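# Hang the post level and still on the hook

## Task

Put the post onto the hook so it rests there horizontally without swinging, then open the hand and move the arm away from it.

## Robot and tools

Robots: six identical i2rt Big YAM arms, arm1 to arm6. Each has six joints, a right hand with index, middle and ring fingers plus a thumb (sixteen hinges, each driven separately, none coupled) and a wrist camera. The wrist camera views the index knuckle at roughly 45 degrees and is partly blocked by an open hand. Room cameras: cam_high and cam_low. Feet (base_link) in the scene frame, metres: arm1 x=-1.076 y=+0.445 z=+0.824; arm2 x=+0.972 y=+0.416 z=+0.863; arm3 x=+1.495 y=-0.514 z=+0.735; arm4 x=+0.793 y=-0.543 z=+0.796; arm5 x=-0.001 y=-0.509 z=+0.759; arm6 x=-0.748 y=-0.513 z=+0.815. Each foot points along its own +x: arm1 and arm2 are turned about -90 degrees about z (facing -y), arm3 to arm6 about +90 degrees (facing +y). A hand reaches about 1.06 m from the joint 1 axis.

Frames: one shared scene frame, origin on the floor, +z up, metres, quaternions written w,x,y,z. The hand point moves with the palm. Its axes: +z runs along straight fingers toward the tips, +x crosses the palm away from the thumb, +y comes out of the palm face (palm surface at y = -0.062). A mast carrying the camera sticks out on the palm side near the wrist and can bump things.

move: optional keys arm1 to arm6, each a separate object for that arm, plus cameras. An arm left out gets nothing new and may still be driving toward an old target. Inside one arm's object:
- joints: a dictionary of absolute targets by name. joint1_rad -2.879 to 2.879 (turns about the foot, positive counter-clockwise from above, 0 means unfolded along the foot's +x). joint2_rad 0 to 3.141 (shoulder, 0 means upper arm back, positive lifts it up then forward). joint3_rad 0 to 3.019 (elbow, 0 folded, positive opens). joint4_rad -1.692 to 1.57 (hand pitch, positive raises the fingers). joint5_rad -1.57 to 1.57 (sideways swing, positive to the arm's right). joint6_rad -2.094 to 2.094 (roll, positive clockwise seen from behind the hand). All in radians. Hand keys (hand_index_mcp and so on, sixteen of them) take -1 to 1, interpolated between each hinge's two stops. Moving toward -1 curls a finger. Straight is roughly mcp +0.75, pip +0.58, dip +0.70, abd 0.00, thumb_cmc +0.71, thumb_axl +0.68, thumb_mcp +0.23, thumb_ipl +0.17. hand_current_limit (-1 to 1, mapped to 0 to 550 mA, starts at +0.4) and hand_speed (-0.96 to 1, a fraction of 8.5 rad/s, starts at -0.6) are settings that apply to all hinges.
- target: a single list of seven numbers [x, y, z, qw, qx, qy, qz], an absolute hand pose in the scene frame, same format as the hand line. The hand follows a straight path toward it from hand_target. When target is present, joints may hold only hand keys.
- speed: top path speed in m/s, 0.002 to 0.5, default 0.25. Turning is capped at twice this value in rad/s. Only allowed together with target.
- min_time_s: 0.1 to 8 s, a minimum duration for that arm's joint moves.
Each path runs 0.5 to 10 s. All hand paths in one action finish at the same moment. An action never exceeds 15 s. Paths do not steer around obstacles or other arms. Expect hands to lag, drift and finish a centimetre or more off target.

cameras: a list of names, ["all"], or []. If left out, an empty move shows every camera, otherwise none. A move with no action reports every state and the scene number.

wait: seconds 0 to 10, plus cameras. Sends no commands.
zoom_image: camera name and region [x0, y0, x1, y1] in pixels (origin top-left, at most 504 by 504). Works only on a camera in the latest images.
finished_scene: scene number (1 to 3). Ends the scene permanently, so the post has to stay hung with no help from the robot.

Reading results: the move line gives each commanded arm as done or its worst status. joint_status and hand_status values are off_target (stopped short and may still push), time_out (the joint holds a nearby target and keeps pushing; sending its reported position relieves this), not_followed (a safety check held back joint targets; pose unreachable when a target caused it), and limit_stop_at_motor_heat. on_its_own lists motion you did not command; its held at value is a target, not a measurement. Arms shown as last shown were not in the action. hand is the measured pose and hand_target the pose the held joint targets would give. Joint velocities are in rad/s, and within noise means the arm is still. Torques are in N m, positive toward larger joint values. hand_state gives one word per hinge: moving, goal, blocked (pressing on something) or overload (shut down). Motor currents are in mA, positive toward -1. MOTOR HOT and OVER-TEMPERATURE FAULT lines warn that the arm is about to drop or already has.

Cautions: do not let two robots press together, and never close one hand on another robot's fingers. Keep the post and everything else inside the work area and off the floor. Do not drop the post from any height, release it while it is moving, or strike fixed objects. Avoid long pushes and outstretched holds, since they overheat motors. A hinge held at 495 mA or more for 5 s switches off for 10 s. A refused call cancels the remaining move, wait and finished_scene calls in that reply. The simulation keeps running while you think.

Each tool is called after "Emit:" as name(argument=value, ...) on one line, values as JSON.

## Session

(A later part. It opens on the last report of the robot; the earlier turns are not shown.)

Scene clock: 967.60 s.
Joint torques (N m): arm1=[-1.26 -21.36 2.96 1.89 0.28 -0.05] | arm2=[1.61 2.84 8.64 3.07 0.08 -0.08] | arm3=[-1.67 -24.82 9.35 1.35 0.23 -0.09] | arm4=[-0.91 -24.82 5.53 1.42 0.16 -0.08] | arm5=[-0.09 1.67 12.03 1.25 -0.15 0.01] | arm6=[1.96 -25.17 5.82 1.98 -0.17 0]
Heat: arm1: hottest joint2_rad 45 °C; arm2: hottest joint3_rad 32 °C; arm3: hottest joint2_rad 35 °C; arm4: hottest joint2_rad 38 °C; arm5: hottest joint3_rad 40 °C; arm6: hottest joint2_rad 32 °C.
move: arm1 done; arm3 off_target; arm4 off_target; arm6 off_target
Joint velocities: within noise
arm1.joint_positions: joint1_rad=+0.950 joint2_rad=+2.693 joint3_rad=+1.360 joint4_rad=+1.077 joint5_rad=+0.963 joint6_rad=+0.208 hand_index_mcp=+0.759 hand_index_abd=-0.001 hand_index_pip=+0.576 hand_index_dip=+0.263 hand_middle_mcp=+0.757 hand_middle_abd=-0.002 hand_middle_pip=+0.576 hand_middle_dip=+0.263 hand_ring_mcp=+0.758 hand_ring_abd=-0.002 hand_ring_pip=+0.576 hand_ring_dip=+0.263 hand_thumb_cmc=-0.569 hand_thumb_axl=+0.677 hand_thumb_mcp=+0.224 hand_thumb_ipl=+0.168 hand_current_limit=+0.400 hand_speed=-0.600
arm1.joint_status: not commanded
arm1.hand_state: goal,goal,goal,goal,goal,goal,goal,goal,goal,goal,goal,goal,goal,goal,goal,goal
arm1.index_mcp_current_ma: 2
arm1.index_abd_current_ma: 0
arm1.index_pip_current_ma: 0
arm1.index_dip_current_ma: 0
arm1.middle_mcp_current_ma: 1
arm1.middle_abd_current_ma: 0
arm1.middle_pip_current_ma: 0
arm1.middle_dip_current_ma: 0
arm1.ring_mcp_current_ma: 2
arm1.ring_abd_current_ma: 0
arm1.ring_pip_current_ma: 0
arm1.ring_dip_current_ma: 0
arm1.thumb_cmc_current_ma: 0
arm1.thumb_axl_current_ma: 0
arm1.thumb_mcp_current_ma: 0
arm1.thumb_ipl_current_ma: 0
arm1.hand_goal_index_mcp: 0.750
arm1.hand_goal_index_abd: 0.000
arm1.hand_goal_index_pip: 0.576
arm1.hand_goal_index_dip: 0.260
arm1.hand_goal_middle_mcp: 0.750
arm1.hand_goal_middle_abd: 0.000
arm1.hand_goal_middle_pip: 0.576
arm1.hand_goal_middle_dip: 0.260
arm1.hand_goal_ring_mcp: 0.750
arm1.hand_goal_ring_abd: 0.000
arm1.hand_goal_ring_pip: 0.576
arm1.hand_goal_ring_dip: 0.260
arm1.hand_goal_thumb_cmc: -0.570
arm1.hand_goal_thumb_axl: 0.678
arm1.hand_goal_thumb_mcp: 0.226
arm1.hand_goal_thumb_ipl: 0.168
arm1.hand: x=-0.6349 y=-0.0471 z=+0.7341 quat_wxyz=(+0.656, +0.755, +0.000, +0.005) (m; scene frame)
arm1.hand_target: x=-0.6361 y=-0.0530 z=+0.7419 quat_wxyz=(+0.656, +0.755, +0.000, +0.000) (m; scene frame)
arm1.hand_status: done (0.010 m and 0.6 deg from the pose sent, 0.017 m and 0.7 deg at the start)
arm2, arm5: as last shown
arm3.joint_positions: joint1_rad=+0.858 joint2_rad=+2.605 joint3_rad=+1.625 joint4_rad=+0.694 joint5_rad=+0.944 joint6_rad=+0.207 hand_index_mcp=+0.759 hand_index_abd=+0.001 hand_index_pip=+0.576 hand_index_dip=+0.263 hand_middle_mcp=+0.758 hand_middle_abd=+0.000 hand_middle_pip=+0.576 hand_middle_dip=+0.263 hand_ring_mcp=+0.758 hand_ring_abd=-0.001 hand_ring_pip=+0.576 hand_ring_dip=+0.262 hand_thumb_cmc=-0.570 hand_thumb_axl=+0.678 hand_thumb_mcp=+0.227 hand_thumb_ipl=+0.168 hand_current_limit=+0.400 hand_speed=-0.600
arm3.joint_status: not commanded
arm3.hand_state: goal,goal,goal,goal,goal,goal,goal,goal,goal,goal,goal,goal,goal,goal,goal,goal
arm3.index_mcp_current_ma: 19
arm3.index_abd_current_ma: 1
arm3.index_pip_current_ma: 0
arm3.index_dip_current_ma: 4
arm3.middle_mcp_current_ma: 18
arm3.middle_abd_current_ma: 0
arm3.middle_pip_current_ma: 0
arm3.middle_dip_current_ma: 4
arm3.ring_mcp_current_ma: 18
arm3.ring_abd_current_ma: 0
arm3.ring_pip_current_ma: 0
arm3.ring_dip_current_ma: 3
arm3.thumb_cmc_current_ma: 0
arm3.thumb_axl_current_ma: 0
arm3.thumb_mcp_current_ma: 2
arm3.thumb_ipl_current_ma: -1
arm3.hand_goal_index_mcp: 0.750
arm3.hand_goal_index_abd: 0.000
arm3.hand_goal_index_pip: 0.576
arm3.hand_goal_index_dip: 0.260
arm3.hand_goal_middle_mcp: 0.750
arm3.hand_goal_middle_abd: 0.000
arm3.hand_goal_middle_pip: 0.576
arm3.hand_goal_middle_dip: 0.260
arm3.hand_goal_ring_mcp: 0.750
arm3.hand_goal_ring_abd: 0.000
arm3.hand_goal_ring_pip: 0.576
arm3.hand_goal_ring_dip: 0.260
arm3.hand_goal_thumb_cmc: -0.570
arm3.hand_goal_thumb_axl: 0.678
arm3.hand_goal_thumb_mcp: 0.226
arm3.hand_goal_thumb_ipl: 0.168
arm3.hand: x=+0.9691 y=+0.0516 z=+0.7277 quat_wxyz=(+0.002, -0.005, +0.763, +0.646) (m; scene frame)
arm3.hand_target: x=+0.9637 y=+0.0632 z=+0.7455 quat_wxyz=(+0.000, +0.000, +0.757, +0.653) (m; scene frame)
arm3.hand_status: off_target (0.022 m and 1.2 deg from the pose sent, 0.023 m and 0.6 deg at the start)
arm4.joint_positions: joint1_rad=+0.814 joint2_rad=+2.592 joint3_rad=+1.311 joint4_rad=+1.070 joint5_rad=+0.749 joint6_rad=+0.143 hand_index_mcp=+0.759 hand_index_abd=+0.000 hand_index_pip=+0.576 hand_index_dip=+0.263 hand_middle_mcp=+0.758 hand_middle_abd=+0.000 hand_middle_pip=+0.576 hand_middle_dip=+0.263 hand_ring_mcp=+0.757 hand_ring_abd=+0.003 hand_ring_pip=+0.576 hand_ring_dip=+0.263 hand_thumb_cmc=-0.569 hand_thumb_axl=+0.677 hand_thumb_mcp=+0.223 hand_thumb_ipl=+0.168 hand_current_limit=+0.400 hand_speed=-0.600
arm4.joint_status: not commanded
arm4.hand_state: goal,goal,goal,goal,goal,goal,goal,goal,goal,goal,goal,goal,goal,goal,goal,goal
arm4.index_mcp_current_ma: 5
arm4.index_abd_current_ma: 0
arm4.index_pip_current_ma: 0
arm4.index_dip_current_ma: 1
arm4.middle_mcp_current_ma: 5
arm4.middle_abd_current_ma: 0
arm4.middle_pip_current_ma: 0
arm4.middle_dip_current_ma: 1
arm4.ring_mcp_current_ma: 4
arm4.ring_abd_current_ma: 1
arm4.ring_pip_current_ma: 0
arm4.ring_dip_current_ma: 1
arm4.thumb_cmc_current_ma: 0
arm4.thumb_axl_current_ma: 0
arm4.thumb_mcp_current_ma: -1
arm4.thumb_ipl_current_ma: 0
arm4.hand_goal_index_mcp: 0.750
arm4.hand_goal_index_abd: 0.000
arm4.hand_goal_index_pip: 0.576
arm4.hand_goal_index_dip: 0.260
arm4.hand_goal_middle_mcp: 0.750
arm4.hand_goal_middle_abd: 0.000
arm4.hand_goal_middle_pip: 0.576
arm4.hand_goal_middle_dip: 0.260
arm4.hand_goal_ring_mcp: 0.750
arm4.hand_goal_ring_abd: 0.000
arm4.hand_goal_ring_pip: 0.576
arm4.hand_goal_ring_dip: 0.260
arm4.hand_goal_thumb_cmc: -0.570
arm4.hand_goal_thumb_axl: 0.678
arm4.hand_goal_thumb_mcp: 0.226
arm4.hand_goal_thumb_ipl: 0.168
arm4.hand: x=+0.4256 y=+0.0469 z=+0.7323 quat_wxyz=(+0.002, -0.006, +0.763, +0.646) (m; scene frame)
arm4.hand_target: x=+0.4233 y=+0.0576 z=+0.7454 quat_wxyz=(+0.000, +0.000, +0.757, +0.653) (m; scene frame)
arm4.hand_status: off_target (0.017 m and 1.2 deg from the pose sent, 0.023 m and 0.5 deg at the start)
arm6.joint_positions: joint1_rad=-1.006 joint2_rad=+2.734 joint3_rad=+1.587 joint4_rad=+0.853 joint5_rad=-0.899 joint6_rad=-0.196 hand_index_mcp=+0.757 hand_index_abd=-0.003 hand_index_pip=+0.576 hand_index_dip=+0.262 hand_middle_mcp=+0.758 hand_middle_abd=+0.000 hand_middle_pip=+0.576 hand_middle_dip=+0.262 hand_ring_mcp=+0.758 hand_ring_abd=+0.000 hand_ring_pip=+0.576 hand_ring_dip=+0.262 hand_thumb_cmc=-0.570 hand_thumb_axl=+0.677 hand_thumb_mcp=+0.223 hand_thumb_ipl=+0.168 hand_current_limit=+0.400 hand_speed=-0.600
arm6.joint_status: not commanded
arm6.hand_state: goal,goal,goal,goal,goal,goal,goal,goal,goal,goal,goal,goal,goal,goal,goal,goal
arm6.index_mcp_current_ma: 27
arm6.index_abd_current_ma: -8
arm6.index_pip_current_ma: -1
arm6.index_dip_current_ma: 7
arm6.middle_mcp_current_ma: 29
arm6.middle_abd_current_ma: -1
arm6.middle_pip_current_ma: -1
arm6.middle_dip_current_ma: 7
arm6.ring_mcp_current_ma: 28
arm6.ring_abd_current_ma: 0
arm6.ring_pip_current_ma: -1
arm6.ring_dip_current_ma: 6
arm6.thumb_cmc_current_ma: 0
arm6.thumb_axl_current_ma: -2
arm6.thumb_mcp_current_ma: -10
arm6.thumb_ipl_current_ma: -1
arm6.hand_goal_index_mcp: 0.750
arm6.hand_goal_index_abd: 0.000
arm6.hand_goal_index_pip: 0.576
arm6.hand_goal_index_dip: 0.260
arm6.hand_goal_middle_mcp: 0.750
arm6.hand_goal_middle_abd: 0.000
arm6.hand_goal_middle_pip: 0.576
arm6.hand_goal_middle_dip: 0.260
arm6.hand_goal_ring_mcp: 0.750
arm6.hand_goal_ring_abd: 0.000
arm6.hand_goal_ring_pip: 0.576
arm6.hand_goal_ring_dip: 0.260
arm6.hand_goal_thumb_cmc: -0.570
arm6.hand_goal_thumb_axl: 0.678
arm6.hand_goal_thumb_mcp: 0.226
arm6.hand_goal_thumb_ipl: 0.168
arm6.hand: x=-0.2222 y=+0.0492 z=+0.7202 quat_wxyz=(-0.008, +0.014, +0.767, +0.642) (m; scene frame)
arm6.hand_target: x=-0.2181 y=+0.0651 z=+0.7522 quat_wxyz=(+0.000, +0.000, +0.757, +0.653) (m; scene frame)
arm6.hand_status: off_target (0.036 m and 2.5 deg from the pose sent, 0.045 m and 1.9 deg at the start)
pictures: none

Emit:
move(arm1={"joints": {"hand_index_mcp": -0.07, "hand_middle_mcp": -0.07, "hand_ring_mcp": -0.07, "hand_index_pip": -0.08, "hand_middle_pip": -0.08, "hand_ring_pip": -0.08}}, arm3={"joints": {"hand_index_mcp": -0.07, "hand_middle_mcp": -0.07, "hand_ring_mcp": -0.07, "hand_index_pip": -0.08, "hand_middle_pip": -0.08, "hand_ring_pip": -0.08}}, arm4={"joints": {"hand_index_mcp": -0.07, "hand_middle_mcp": -0.07, "hand_ring_mcp": -0.07, "hand_index_pip": -0.08, "hand_middle_pip": -0.08, "hand_ring_pip": -0.08}}, arm6={"joints": {"hand_index_mcp": -0.07, "hand_middle_mcp": -0.07, "hand_ring_mcp": -0.07, "hand_index_pip": -0.08, "hand_middle_pip": -0.08, "hand_ring_pip": -0.08}}, cameras=["cam_low", "arm3_cam_wrist"])

Emit:
move(arm1={"joints": {"joint1_rad": 0.985, "joint2_rad": 2.306, "joint3_rad": 1.363, "joint4_rad": 1.13, "joint5_rad": 1.03, "joint6_rad": 0.205}, "min_time_s": 5}, arm3={"joints": {"joint1_rad": 0.845, "joint2_rad": 2.327, "joint3_rad": 1.71, "joint4_rad": 0.647, "joint5_rad": 0.955, "joint6_rad": 0.20}, "min_time_s": 5}, arm4={"joints": {"joint1_rad": 0.797, "joint2_rad": 2.252, "joint3_rad": 1.353, "joint4_rad": 1.056, "joint5_rad": 0.745, "joint6_rad": 0.09}, "min_time_s": 5}, arm6={"joints": {"joint1_rad": -0.98, "joint2_rad": 2.383, "joint3_rad": 1.63, "joint4_rad": 0.953, "joint5_rad": -0.894, "joint6_rad": -0.125}, "min_time_s": 5}, cameras=["cam_low"])

Emit:
zoom_image(camera="cam_low", region=[380, 180, 500, 300])

Scene clock: 983.23 s.
Joint torques (N m): arm1=[-1.08 -21.42 2.97 1.94 0.29 -0.05] | arm2=[1.55 2.84 8.66 3.07 0.08 -0.07] | arm3=[-1.32 -24.88 9.37 1.44 0.32 -0.06] | arm4=[-0.85 -24.7 5.49 1.43 0.16 -0.07] | arm5=[-0.15 1.61 11.99 1.26 -0.14 0.01] | arm6=[1.14 -24.82 5.71 2.02 -0.27 -0.03]
Heat: arm1: hottest joint2_rad 44 °C; arm2: hottest joint3_rad 32 °C; arm3: hottest joint2_rad 35 °C; arm4: hottest joint2_rad 39 °C; arm5: hottest joint3_rad 40 °C; arm6: hottest joint2_rad 30 °C.
move: arm1 done; arm3 done; arm4 done; arm6 done
Joint velocities: within noise
arm1.joint_positions: joint1_rad=+0.950 joint2_rad=+2.693 joint3_rad=+1.358 joint4_rad=+1.076 joint5_rad=+0.962 joint6_rad=+0.208 hand_index_mcp=-0.055 hand_index_abd=-0.001 hand_index_pip=-0.077 hand_index_dip=+0.263 hand_middle_mcp=-0.057 hand_middle_abd=-0.002 hand_middle_pip=-0.077 hand_middle_dip=+0.263 hand_ring_mcp=-0.056 hand_ring_abd=-0.002 hand_ring_pip=-0.077 hand_ring_dip=+0.263 hand_thumb_cmc=-0.569 hand_thumb_axl=+0.677 hand_thumb_mcp=+0.224 hand_thumb_ipl=+0.168 hand_current_limit=+0.400 hand_speed=-0.600
arm1.joint_status: all done
arm1.hand_state: goal,goal,goal,goal,goal,goal,goal,goal,goal,goal,goal,goal,goal,goal,goal,goal
arm1.index_mcp_current_ma: 5
arm1.index_abd_current_ma: 0
arm1.index_pip_current_ma: 0
arm1.index_dip_current_ma: 0
arm1.middle_mcp_current_ma: 4
arm1.middle_abd_current_ma: 0
arm1.middle_pip_current_ma: 0
arm1.middle_dip_current_ma: 0
arm1.ring_mcp_current_ma: 5
arm1.ring_abd_current_ma: 0
arm1.ring_pip_current_ma: 0
arm1.ring_dip_current_ma: 0
arm1.thumb_cmc_current_ma: 0
arm1.thumb_axl_current_ma: 0
arm1.thumb_mcp_current_ma: 0
arm1.thumb_ipl_current_ma: 0
arm1.hand_goal_index_mcp: -0.070
arm1.hand_goal_index_abd: 0.000
arm1.hand_goal_index_pip: -0.080
arm1.hand_goal_index_dip: 0.260
arm1.hand_goal_middle_mcp: -0.070
arm1.hand_goal_middle_abd: 0.000
arm1.hand_goal_middle_pip: -0.080
arm1.hand_goal_middle_dip: 0.260
arm1.hand_goal_ring_mcp: -0.070
arm1.hand_goal_ring_abd: 0.000
arm1.hand_goal_ring_pip: -0.080
arm1.hand_goal_ring_dip: 0.260
arm1.hand_goal_thumb_cmc: -0.570
arm1.hand_goal_thumb_axl: 0.678
arm1.hand_goal_thumb_mcp: 0.226
arm1.hand_goal_thumb_ipl: 0.168
arm1.hand: x=-0.6353 y=-0.0468 z=+0.7335 quat_wxyz=(+0.655, +0.755, +0.001, +0.004) (m; scene frame)
arm1.hand_target: x=-0.6361 y=-0.0530 z=+0.7420 quat_wxyz=(+0.656, +0.755, +0.000, +0.000) (m; scene frame)
arm1.hand_status: not commanded
arm2, arm5: as last shown
arm3.joint_positions: joint1_rad=+0.854 joint2_rad=+2.605 joint3_rad=+1.625 joint4_rad=+0.691 joint5_rad=+0.941 joint6_rad=+0.205 hand_index_mcp=-0.054 hand_index_abd=+0.001 hand_index_pip=-0.077 hand_index_dip=+0.263 hand_middle_mcp=-0.054 hand_middle_abd=+0.000 hand_middle_pip=-0.077 hand_middle_dip=+0.263 hand_ring_mcp=-0.054 hand_ring_abd=-0.001 hand_ring_pip=-0.077 hand_ring_dip=+0.262 hand_thumb_cmc=-0.570 hand_thumb_axl=+0.678 hand_thumb_mcp=+0.227 hand_thumb_ipl=+0.168 hand_current_limit=+0.400 hand_speed=-0.600
arm3.joint_status: all done
arm3.hand_state: goal,goal,goal,goal,goal,goal,goal,goal,goal,goal,goal,goal,goal,goal,goal,goal
arm3.index_mcp_current_ma: 41
arm3.index_abd_current_ma: 1
arm3.index_pip_current_ma: 5
arm3.index_dip_current_ma: 4
arm3.middle_mcp_current_ma: 39
arm3.middle_abd_current_ma: 0
arm3.middle_pip_current_ma: 4
arm3.middle_dip_current_ma: 4
arm3.ring_mcp_current_ma: 39
arm3.ring_abd_current_ma: -1
arm3.ring_pip_current_ma: 4
arm3.ring_dip_current_ma: 3
arm3.thumb_cmc_current_ma: 0
arm3.thumb_axl_current_ma: 0
arm3.thumb_mcp_current_ma: 2
arm3.thumb_ipl_current_ma: -1
arm3.hand_goal_index_mcp: -0.070
arm3.hand_goal_index_abd: 0.000
arm3.hand_goal_index_pip: -0.080
arm3.hand_goal_index_dip: 0.260
arm3.hand_goal_middle_mcp: -0.070
arm3.hand_goal_middle_abd: 0.000
arm3.hand_goal_middle_pip: -0.080
arm3.hand_goal_middle_dip: 0.260
arm3.hand_goal_ring_mcp: -0.070
arm3.hand_goal_ring_abd: 0.000
arm3.hand_goal_ring_pip: -0.080
arm3.hand_goal_ring_dip: 0.260
arm3.hand_goal_thumb_cmc: -0.570
arm3.hand_goal_thumb_axl: 0.678
arm3.hand_goal_thumb_mcp: 0.226
arm3.hand_goal_thumb_ipl: 0.168
arm3.hand: x=+0.9710 y=+0.0542 z=+0.7271 quat_wxyz=(+0.004, -0.005, +0.764, +0.646) (m; scene frame)
arm3.hand_target: x=+0.9639 y=+0.0634 z=+0.7455 quat_wxyz=(+0.000, +0.000, +0.757, +0.653) (m; scene frame)
arm3.hand_status: not commanded
arm4.joint_positions: joint1_rad=+0.814 joint2_rad=+2.592 joint3_rad=+1.311 joint4_rad=+1.068 joint5_rad=+0.749 joint6_rad=+0.143 hand_index_mcp=-0.054 hand_index_abd=+0.000 hand_index_pip=-0.077 hand_index_dip=+0.263 hand_middle_mcp=-0.055 hand_middle_abd=+0.000 hand_middle_pip=-0.077 hand_middle_dip=+0.263 hand_ring_mcp=-0.056 hand_ring_abd=+0.003 hand_ring_pip=-0.077 hand_ring_dip=+0.263 hand_thumb_cmc=-0.569 hand_thumb_axl=+0.677 hand_thumb_mcp=+0.223 hand_thumb_ipl=+0.168 hand_current_limit=+0.400 hand_speed=-0.600
arm4.joint_status: all done
arm4.hand_state: goal,goal,goal,goal,goal,goal,goal,goal,goal,goal,goal,goal,goal,goal,goal,goal
arm4.index_mcp_current_ma: 13
arm4.index_abd_current_ma: 0
arm4.index_pip_current_ma: 1
arm4.index_dip_current_ma: 1
arm4.middle_mcp_current_ma: 12
arm4.middle_abd_current_ma: 0
arm4.middle_pip_current_ma: 1
arm4.middle_dip_current_ma: 1
arm4.ring_mcp_current_ma: 11
arm4.ring_abd_current_ma: 1
arm4.ring_pip_current_ma: 1
arm4.ring_dip_current_ma: 1
arm4.thumb_cmc_current_ma: 0
arm4.thumb_axl_current_ma: 0
arm4.thumb_mcp_current_ma: -1
arm4.thumb_ipl_current_ma: 0
arm4.hand_goal_index_mcp: -0.070
arm4.hand_goal_index_abd: 0.000
arm4.hand_goal_index_pip: -0.080
arm4.hand_goal_index_dip: 0.260
arm4.hand_goal_middle_mcp: -0.070
arm4.hand_goal_middle_abd: 0.000
arm4.hand_goal_middle_pip: -0.080
arm4.hand_goal_middle_dip: 0.260
arm4.hand_goal_ring_mcp: -0.070
arm4.hand_goal_ring_abd: 0.000
arm4.hand_goal_ring_pip: -0.080
arm4.hand_goal_ring_dip: 0.260
arm4.hand_goal_thumb_cmc: -0.570
arm4.hand_goal_thumb_axl: 0.678
arm4.hand_goal_thumb_mcp: 0.226
arm4.hand_goal_thumb_ipl: 0.168
arm4.hand: x=+0.4254 y=+0.0470 z=+0.7322 quat_wxyz=(+0.003, -0.006, +0.763, +0.646) (m; scene frame)
arm4.hand_target: x=+0.4233 y=+0.0576 z=+0.7453 quat_wxyz=(+0.000, +0.000, +0.757, +0.653) (m; scene frame)
arm4.hand_status: not commanded
arm6.joint_positions: joint1_rad=-0.998 joint2_rad=+2.731 joint3_rad=+1.589 joint4_rad=+0.850 joint5_rad=-0.896 joint6_rad=-0.195 hand_index_mcp=-0.056 hand_index_abd=-0.001 hand_index_pip=-0.077 hand_index_dip=+0.262 hand_middle_mcp=-0.055 hand_middle_abd=+0.000 hand_middle_pip=-0.077 hand_middle_dip=+0.262 hand_ring_mcp=-0.055 hand_ring_abd=+0.000 hand_ring_pip=-0.077 hand_ring_dip=+0.262 hand_thumb_cmc=-0.570 hand_thumb_axl=+0.677 hand_thumb_mcp=+0.223 hand_thumb_ipl=+0.168 hand_current_limit=+0.400 hand_speed=-0.600
arm6.joint_status: all done
arm6.hand_state: goal,goal,goal,goal,goal,goal,goal,goal,goal,goal,goal,goal,goal,goal,goal,goal
arm6.index_mcp_current_ma: 57
arm6.index_abd_current_ma: -3
arm6.index_pip_current_ma: 9
arm6.index_dip_current_ma: 8
arm6.middle_mcp_current_ma: 60
arm6.middle_abd_current_ma: -1
arm6.middle_pip_current_ma: 9
arm6.middle_dip_current_ma: 7
arm6.ring_mcp_current_ma: 60
arm6.ring_abd_current_ma: 0
arm6.ring_pip_current_ma: 8
arm6.ring_dip_current_ma: 7
arm6.thumb_cmc_current_ma: 0
arm6.thumb_axl_current_ma: -2
arm6.thumb_mcp_current_ma: -10
arm6.thumb_ipl_current_ma: -1
arm6.hand_goal_index_mcp: -0.070
arm6.hand_goal_index_abd: 0.000
arm6.hand_goal_index_pip: -0.080
arm6.hand_goal_index_dip: 0.260
arm6.hand_goal_middle_mcp: -0.070
arm6.hand_goal_middle_abd: 0.000
arm6.hand_goal_middle_pip: -0.080
arm6.hand_goal_middle_dip: 0.260
arm6.hand_goal_ring_mcp: -0.070
arm6.hand_goal_ring_abd: 0.000
arm6.hand_goal_ring_pip: -0.080
arm6.hand_goal_ring_dip: 0.260
arm6.hand_goal_thumb_cmc: -0.570
arm6.hand_goal_thumb_axl: 0.678
arm6.hand_goal_thumb_mcp: 0.226
arm6.hand_goal_thumb_ipl: 0.168
arm6.hand: x=-0.2252 y=+0.0540 z=+0.7221 quat_wxyz=(-0.010, +0.012, +0.766, +0.642) (m; scene frame)
arm6.hand_target: x=-0.2181 y=+0.0652 z=+0.7524 quat_wxyz=(+0.000, +0.000, +0.757, +0.653) (m; scene frame)
arm6.hand_status: not commanded
pictures: arm3_cam_wrist, cam_low

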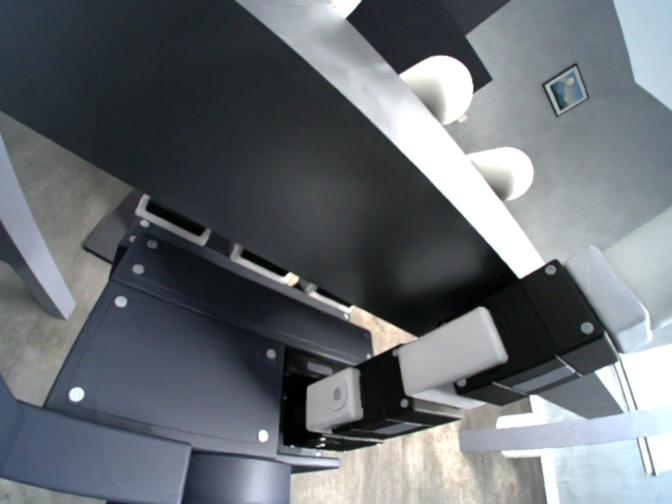

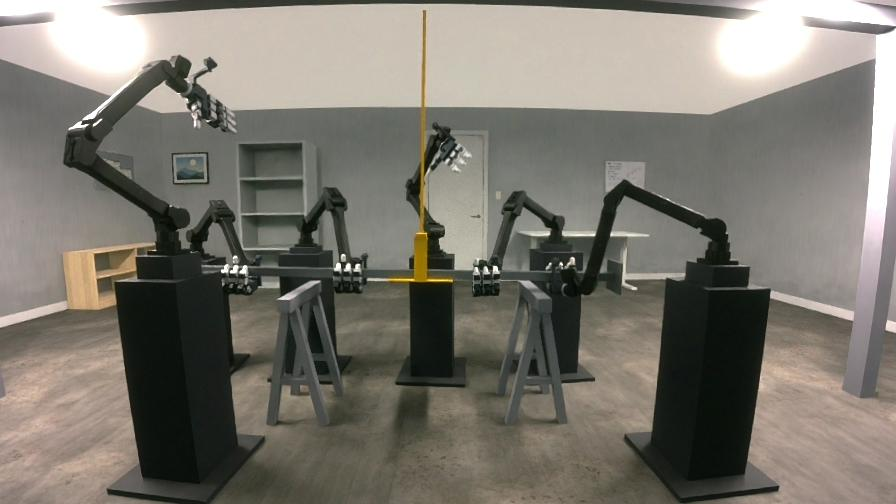

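Scene clock: 992.03 s.
Joint torques (N m): arm1=[0.91 -42.05 8.83 5.86 1.13 0.06] | arm2=[1.44 2.84 8.64 3.1 0.08 -0.07] | arm3=[-0.67 -39 13.49 3.34 0.95 -0.46] | arm4=[-0.91 -43.34 9.03 4.11 0.54 -0.68] | arm5=[0.03 1.85 11.99 1.18 -0.14 0.01] | arm6=[1.03 -42.34 9.76 6.49 -0.47 0.39]
Heat: arm1: hottest joint2_rad 49 °C; arm2: hottest joint3_rad 32 °C; arm3: hottest joint2_rad 37 °C; arm4: hottest joint2_rad 42 °C; arm5: hottest joint3_rad 40 °C; arm6: hottest joint2_rad 31 °C.
move: arm1 time_out; arm3 time_out; arm4 time_out; arm6 time_out
Joint velocities: within noise
arm1.joint_positions: joint1_rad=+0.963 joint2_rad=+2.558 joint3_rad=+1.287 joint4_rad=+1.044 joint5_rad=+1.010 joint6_rad=+0.202 hand_index_mcp=-0.056 hand_index_abd=-0.001 hand_index_pip=-0.077 hand_index_dip=+0.263 hand_middle_mcp=-0.058 hand_middle_abd=-0.002 hand_middle_pip=-0.077 hand_middle_dip=+0.263 hand_ring_mcp=-0.057 hand_ring_abd=-0.002 hand_ring_pip=-0.077 hand_ring_dip=+0.263 hand_thumb_cmc=-0.569 hand_thumb_axl=+0.677 hand_thumb_mcp=+0.224 hand_thumb_ipl=+0.168 hand_current_limit=+0.400 hand_speed=-0.600
arm1.joint_status: joint2_rad time_out (moved -0.134 of -0.387); joint4_rad time_out (moved -0.032 of +0.054); the others done
arm1.hand_state: goal,goal,goal,goal,goal,goal,goal,goal,goal,goal,goal,goal,goal,goal,goal,goal
arm1.index_mcp_current_ma: 5
arm1.index_abd_current_ma: 0
arm1.index_pip_current_ma: 0
arm1.index_dip_current_ma: 0
arm1.middle_mcp_current_ma: 3
arm1.middle_abd_current_ma: 0
arm1.middle_pip_current_ma: 0
arm1.middle_dip_current_ma: 0
arm1.ring_mcp_current_ma: 4
arm1.ring_abd_current_ma: 0
arm1.ring_pip_current_ma: 0
arm1.ring_dip_current_ma: 0
arm1.thumb_cmc_current_ma: 0
arm1.thumb_axl_current_ma: 0
arm1.thumb_mcp_current_ma: 0
arm1.thumb_ipl_current_ma: 0
arm1.hand_goal_index_mcp: -0.070
arm1.hand_goal_index_abd: 0.000
arm1.hand_goal_index_pip: -0.080
arm1.hand_goal_index_dip: 0.260
arm1.hand_goal_middle_mcp: -0.070
arm1.hand_goal_middle_abd: 0.000
arm1.hand_goal_middle_pip: -0.080
arm1.hand_goal_middle_dip: 0.260
arm1.hand_goal_ring_mcp: -0.070
arm1.hand_goal_ring_abd: 0.000
arm1.hand_goal_ring_pip: -0.080
arm1.hand_goal_ring_dip: 0.260
arm1.hand_goal_thumb_cmc: -0.570
arm1.hand_goal_thumb_axl: 0.678
arm1.hand_goal_thumb_mcp: 0.226
arm1.hand_goal_thumb_ipl: 0.168
arm1.on_its_own: joint2_rad reads +2.558 and still pushes toward +2.306 since a time_out; joint4_rad reads +1.044 and still pushes toward +1.130 since a time_out
arm1.hand: x=-0.6333 y=-0.0417 z=+0.7954 quat_wxyz=(+0.665, +0.747, -0.016, -0.001) (m; scene frame)
arm1.hand_target: x=-0.6013 y=-0.0465 z=+0.9895 quat_wxyz=(+0.730, +0.658, -0.132, +0.132) (m; scene frame)
arm1.hand_status: not commanded
arm2, arm5: as last shown
arm3.joint_positions: joint1_rad=+0.843 joint2_rad=+2.513 joint3_rad=+1.629 joint4_rad=+0.613 joint5_rad=+0.939 joint6_rad=+0.249 hand_index_mcp=-0.052 hand_index_abd=+0.001 hand_index_pip=-0.077 hand_index_dip=+0.263 hand_middle_mcp=-0.055 hand_middle_abd=+0.000 hand_middle_pip=-0.077 hand_middle_dip=+0.263 hand_ring_mcp=-0.055 hand_ring_abd=-0.001 hand_ring_pip=-0.077 hand_ring_dip=+0.262 hand_thumb_cmc=-0.570 hand_thumb_axl=+0.678 hand_thumb_mcp=+0.227 hand_thumb_ipl=+0.168 hand_current_limit=+0.400 hand_speed=-0.600
arm3.joint_status: joint2_rad time_out (moved -0.092 of -0.278); joint6_rad time_out (moved +0.044 of -0.005); the others done
arm3.hand_state: goal,goal,goal,goal,goal,goal,goal,goal,goal,goal,goal,goal,goal,goal,goal,goal
arm3.index_mcp_current_ma: 48
arm3.index_abd_current_ma: 1
arm3.index_pip_current_ma: 5
arm3.index_dip_current_ma: 4
arm3.middle_mcp_current_ma: 36
arm3.middle_abd_current_ma: 0
arm3.middle_pip_current_ma: 4
arm3.middle_dip_current_ma: 4
arm3.ring_mcp_current_ma: 39
arm3.ring_abd_current_ma: -1
arm3.ring_pip_current_ma: 4
arm3.ring_dip_current_ma: 3
arm3.thumb_cmc_current_ma: 0
arm3.thumb_axl_current_ma: 0
arm3.thumb_mcp_current_ma: 2
arm3.thumb_ipl_current_ma: -1
arm3.hand_goal_index_mcp: -0.070
arm3.hand_goal_index_abd: 0.000
arm3.hand_goal_index_pip: -0.080
arm3.hand_goal_index_dip: 0.260
arm3.hand_goal_middle_mcp: -0.070
arm3.hand_goal_middle_abd: 0.000
arm3.hand_goal_middle_pip: -0.080
arm3.hand_goal_middle_dip: 0.260
arm3.hand_goal_ring_mcp: -0.070
arm3.hand_goal_ring_abd: 0.000
arm3.hand_goal_ring_pip: -0.080
arm3.hand_goal_ring_dip: 0.260
arm3.hand_goal_thumb_cmc: -0.570
arm3.hand_goal_thumb_axl: 0.678
arm3.hand_goal_thumb_mcp: 0.226
arm3.hand_goal_thumb_ipl: 0.168
arm3.on_its_own: joint2_rad reads +2.513 and still pushes toward +2.327 since a time_out; joint6_rad reads +0.249 and still pushes toward +0.200 since a time_out
arm3.hand: x=+0.9693 y=+0.0682 z=+0.7830 quat_wxyz=(-0.013, +0.019, +0.760, +0.649) (m; scene frame)
arm3.hand_target: x=+0.9582 y=+0.0749 z=+0.9657 quat_wxyz=(-0.084, +0.086, +0.695, +0.709) (m; scene frame)
arm3.hand_status: not commanded
arm4.joint_positions: joint1_rad=+0.807 joint2_rad=+2.480 joint3_rad=+1.291 joint4_rad=+0.987 joint5_rad=+0.737 joint6_rad=+0.161 hand_index_mcp=-0.055 hand_index_abd=+0.000 hand_index_pip=-0.077 hand_index_dip=+0.263 hand_middle_mcp=-0.055 hand_middle_abd=+0.000 hand_middle_pip=-0.077 hand_middle_dip=+0.263 hand_ring_mcp=-0.041 hand_ring_abd=+0.003 hand_ring_pip=-0.077 hand_ring_dip=+0.263 hand_thumb_cmc=-0.570 hand_thumb_axl=+0.677 hand_thumb_mcp=+0.223 hand_thumb_ipl=+0.168 hand_current_limit=+0.400 hand_speed=-0.600
arm4.joint_status: joint2_rad time_out (moved -0.111 of -0.340); joint4_rad time_out (moved -0.081 of -0.012); joint6_rad time_out (moved +0.019 of -0.053); the others done
arm4.hand_state: goal,goal,goal,goal,goal,goal,goal,goal,blocked,goal,goal,goal,goal,goal,goal,goal
arm4.index_mcp_current_ma: 12
arm4.index_abd_current_ma: 0
arm4.index_pip_current_ma: 1
arm4.index_dip_current_ma: 1
arm4.middle_mcp_current_ma: 13
arm4.middle_abd_current_ma: 0
arm4.middle_pip_current_ma: 1
arm4.middle_dip_current_ma: 1
arm4.ring_mcp_current_ma: 36
arm4.ring_abd_current_ma: 1
arm4.ring_pip_current_ma: 1
arm4.ring_dip_current_ma: 1
arm4.thumb_cmc_current_ma: 0
arm4.thumb_axl_current_ma: 0
arm4.thumb_mcp_current_ma: -1
arm4.thumb_ipl_current_ma: 0
arm4.hand_goal_index_mcp: -0.070
arm4.hand_goal_index_abd: 0.000
arm4.hand_goal_index_pip: -0.080
arm4.hand_goal_index_dip: 0.260
arm4.hand_goal_middle_mcp: -0.070
arm4.hand_goal_middle_abd: 0.000
arm4.hand_goal_middle_pip: -0.080
arm4.hand_goal_middle_dip: 0.260
arm4.hand_goal_ring_mcp: -0.070
arm4.hand_goal_ring_abd: 0.000
arm4.hand_goal_ring_pip: -0.080
arm4.hand_goal_ring_dip: 0.260
arm4.hand_goal_thumb_cmc: -0.570
arm4.hand_goal_thumb_axl: 0.678
arm4.hand_goal_thumb_mcp: 0.226
arm4.hand_goal_thumb_ipl: 0.168
arm4.on_its_own: joint2_rad reads +2.480 and still pushes toward +2.252 since a time_out; joint4_rad reads +0.987 and still pushes toward +1.056 since a time_out; joint6_rad reads +0.161 and still pushes toward +0.090 since a time_out
arm4.hand: x=+0.4185 y=+0.0611 z=+0.7838 quat_wxyz=(-0.008, +0.002, +0.761, +0.648) (m; scene frame)
arm4.hand_target: x=+0.4059 y=+0.0804 z=+0.9783 quat_wxyz=(-0.069, +0.063, +0.666, +0.740) (m; scene frame)
arm4.hand_status: not commanded
arm6.joint_positions: joint1_rad=-0.986 joint2_rad=+2.609 joint3_rad=+1.563 joint4_rad=+0.850 joint5_rad=-0.886 joint6_rad=-0.169 hand_index_mcp=-0.052 hand_index_abd=-0.001 hand_index_pip=-0.077 hand_index_dip=+0.262 hand_middle_mcp=-0.054 hand_middle_abd=+0.000 hand_middle_pip=-0.077 hand_middle_dip=+0.262 hand_ring_mcp=-0.056 hand_ring_abd=+0.000 hand_ring_pip=-0.077 hand_ring_dip=+0.262 hand_thumb_cmc=-0.570 hand_thumb_axl=+0.677 hand_thumb_mcp=+0.223 hand_thumb_ipl=+0.168 hand_current_limit=+0.400 hand_speed=-0.600
arm6.joint_status: joint2_rad time_out (moved -0.123 of -0.348); joint4_rad time_out (moved +0.000 of +0.103); joint6_rad time_out (moved +0.025 of +0.070); the others done
arm6.hand_state: goal,goal,goal,goal,goal,goal,goal,goal,goal,goal,goal,goal,goal,goal,goal,goal
arm6.index_mcp_current_ma: 74
arm6.index_abd_current_ma: -3
arm6.index_pip_current_ma: 9
arm6.index_dip_current_ma: 8
arm6.middle_mcp_current_ma: 66
arm6.middle_abd_current_ma: -1
arm6.middle_pip_current_ma: 9
arm6.middle_dip_current_ma: 7
arm6.ring_mcp_current_ma: 57
arm6.ring_abd_current_ma: 0
arm6.ring_pip_current_ma: 8
arm6.ring_dip_current_ma: 7
arm6.thumb_cmc_current_ma: 0
arm6.thumb_axl_current_ma: -2
arm6.thumb_mcp_current_ma: -10
arm6.thumb_ipl_current_ma: -1
arm6.hand_goal_index_mcp: -0.070
arm6.hand_goal_index_abd: 0.000
arm6.hand_goal_index_pip: -0.080
arm6.hand_goal_index_dip: 0.260
arm6.hand_goal_middle_mcp: -0.070
arm6.hand_goal_middle_abd: 0.000
arm6.hand_goal_middle_pip: -0.080
arm6.hand_goal_middle_dip: 0.260
arm6.hand_goal_ring_mcp: -0.070
arm6.hand_goal_ring_abd: 0.000
arm6.hand_goal_ring_pip: -0.080
arm6.hand_goal_ring_dip: 0.260
arm6.hand_goal_thumb_cmc: -0.570
arm6.hand_goal_thumb_axl: 0.678
arm6.hand_goal_thumb_mcp: 0.226
arm6.hand_goal_thumb_ipl: 0.168
arm6.on_its_own: joint2_rad reads +2.609 and still pushes toward +2.383 since a time_out; joint4_rad reads +0.850 and still pushes toward +0.953 since a time_out; joint6_rad reads -0.169 and still pushes toward -0.125 since a time_out
arm6.hand: x=-0.2166 y=+0.0692 z=+0.8030 quat_wxyz=(+0.011, -0.005, +0.748, +0.664) (m; scene frame)
arm6.hand_target: x=-0.2075 y=+0.0797 z=+1.0240 quat_wxyz=(+0.105, -0.096, +0.653, +0.744) (m; scene frame)
arm6.hand_status: not commanded
pictures: cam_low

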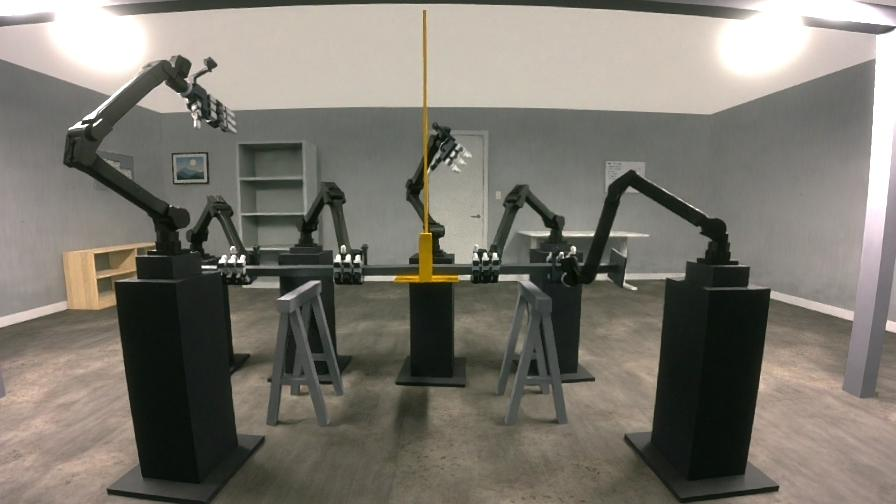

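Scaled by 4.200.

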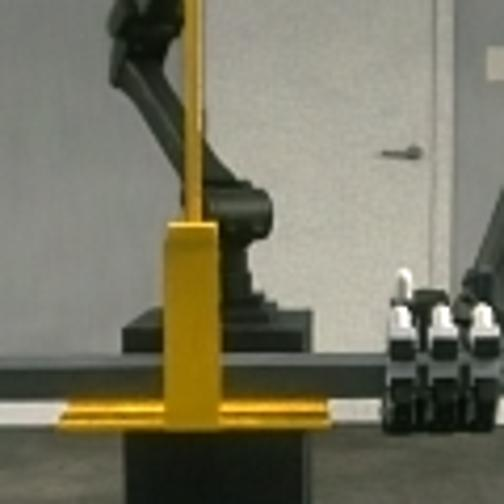

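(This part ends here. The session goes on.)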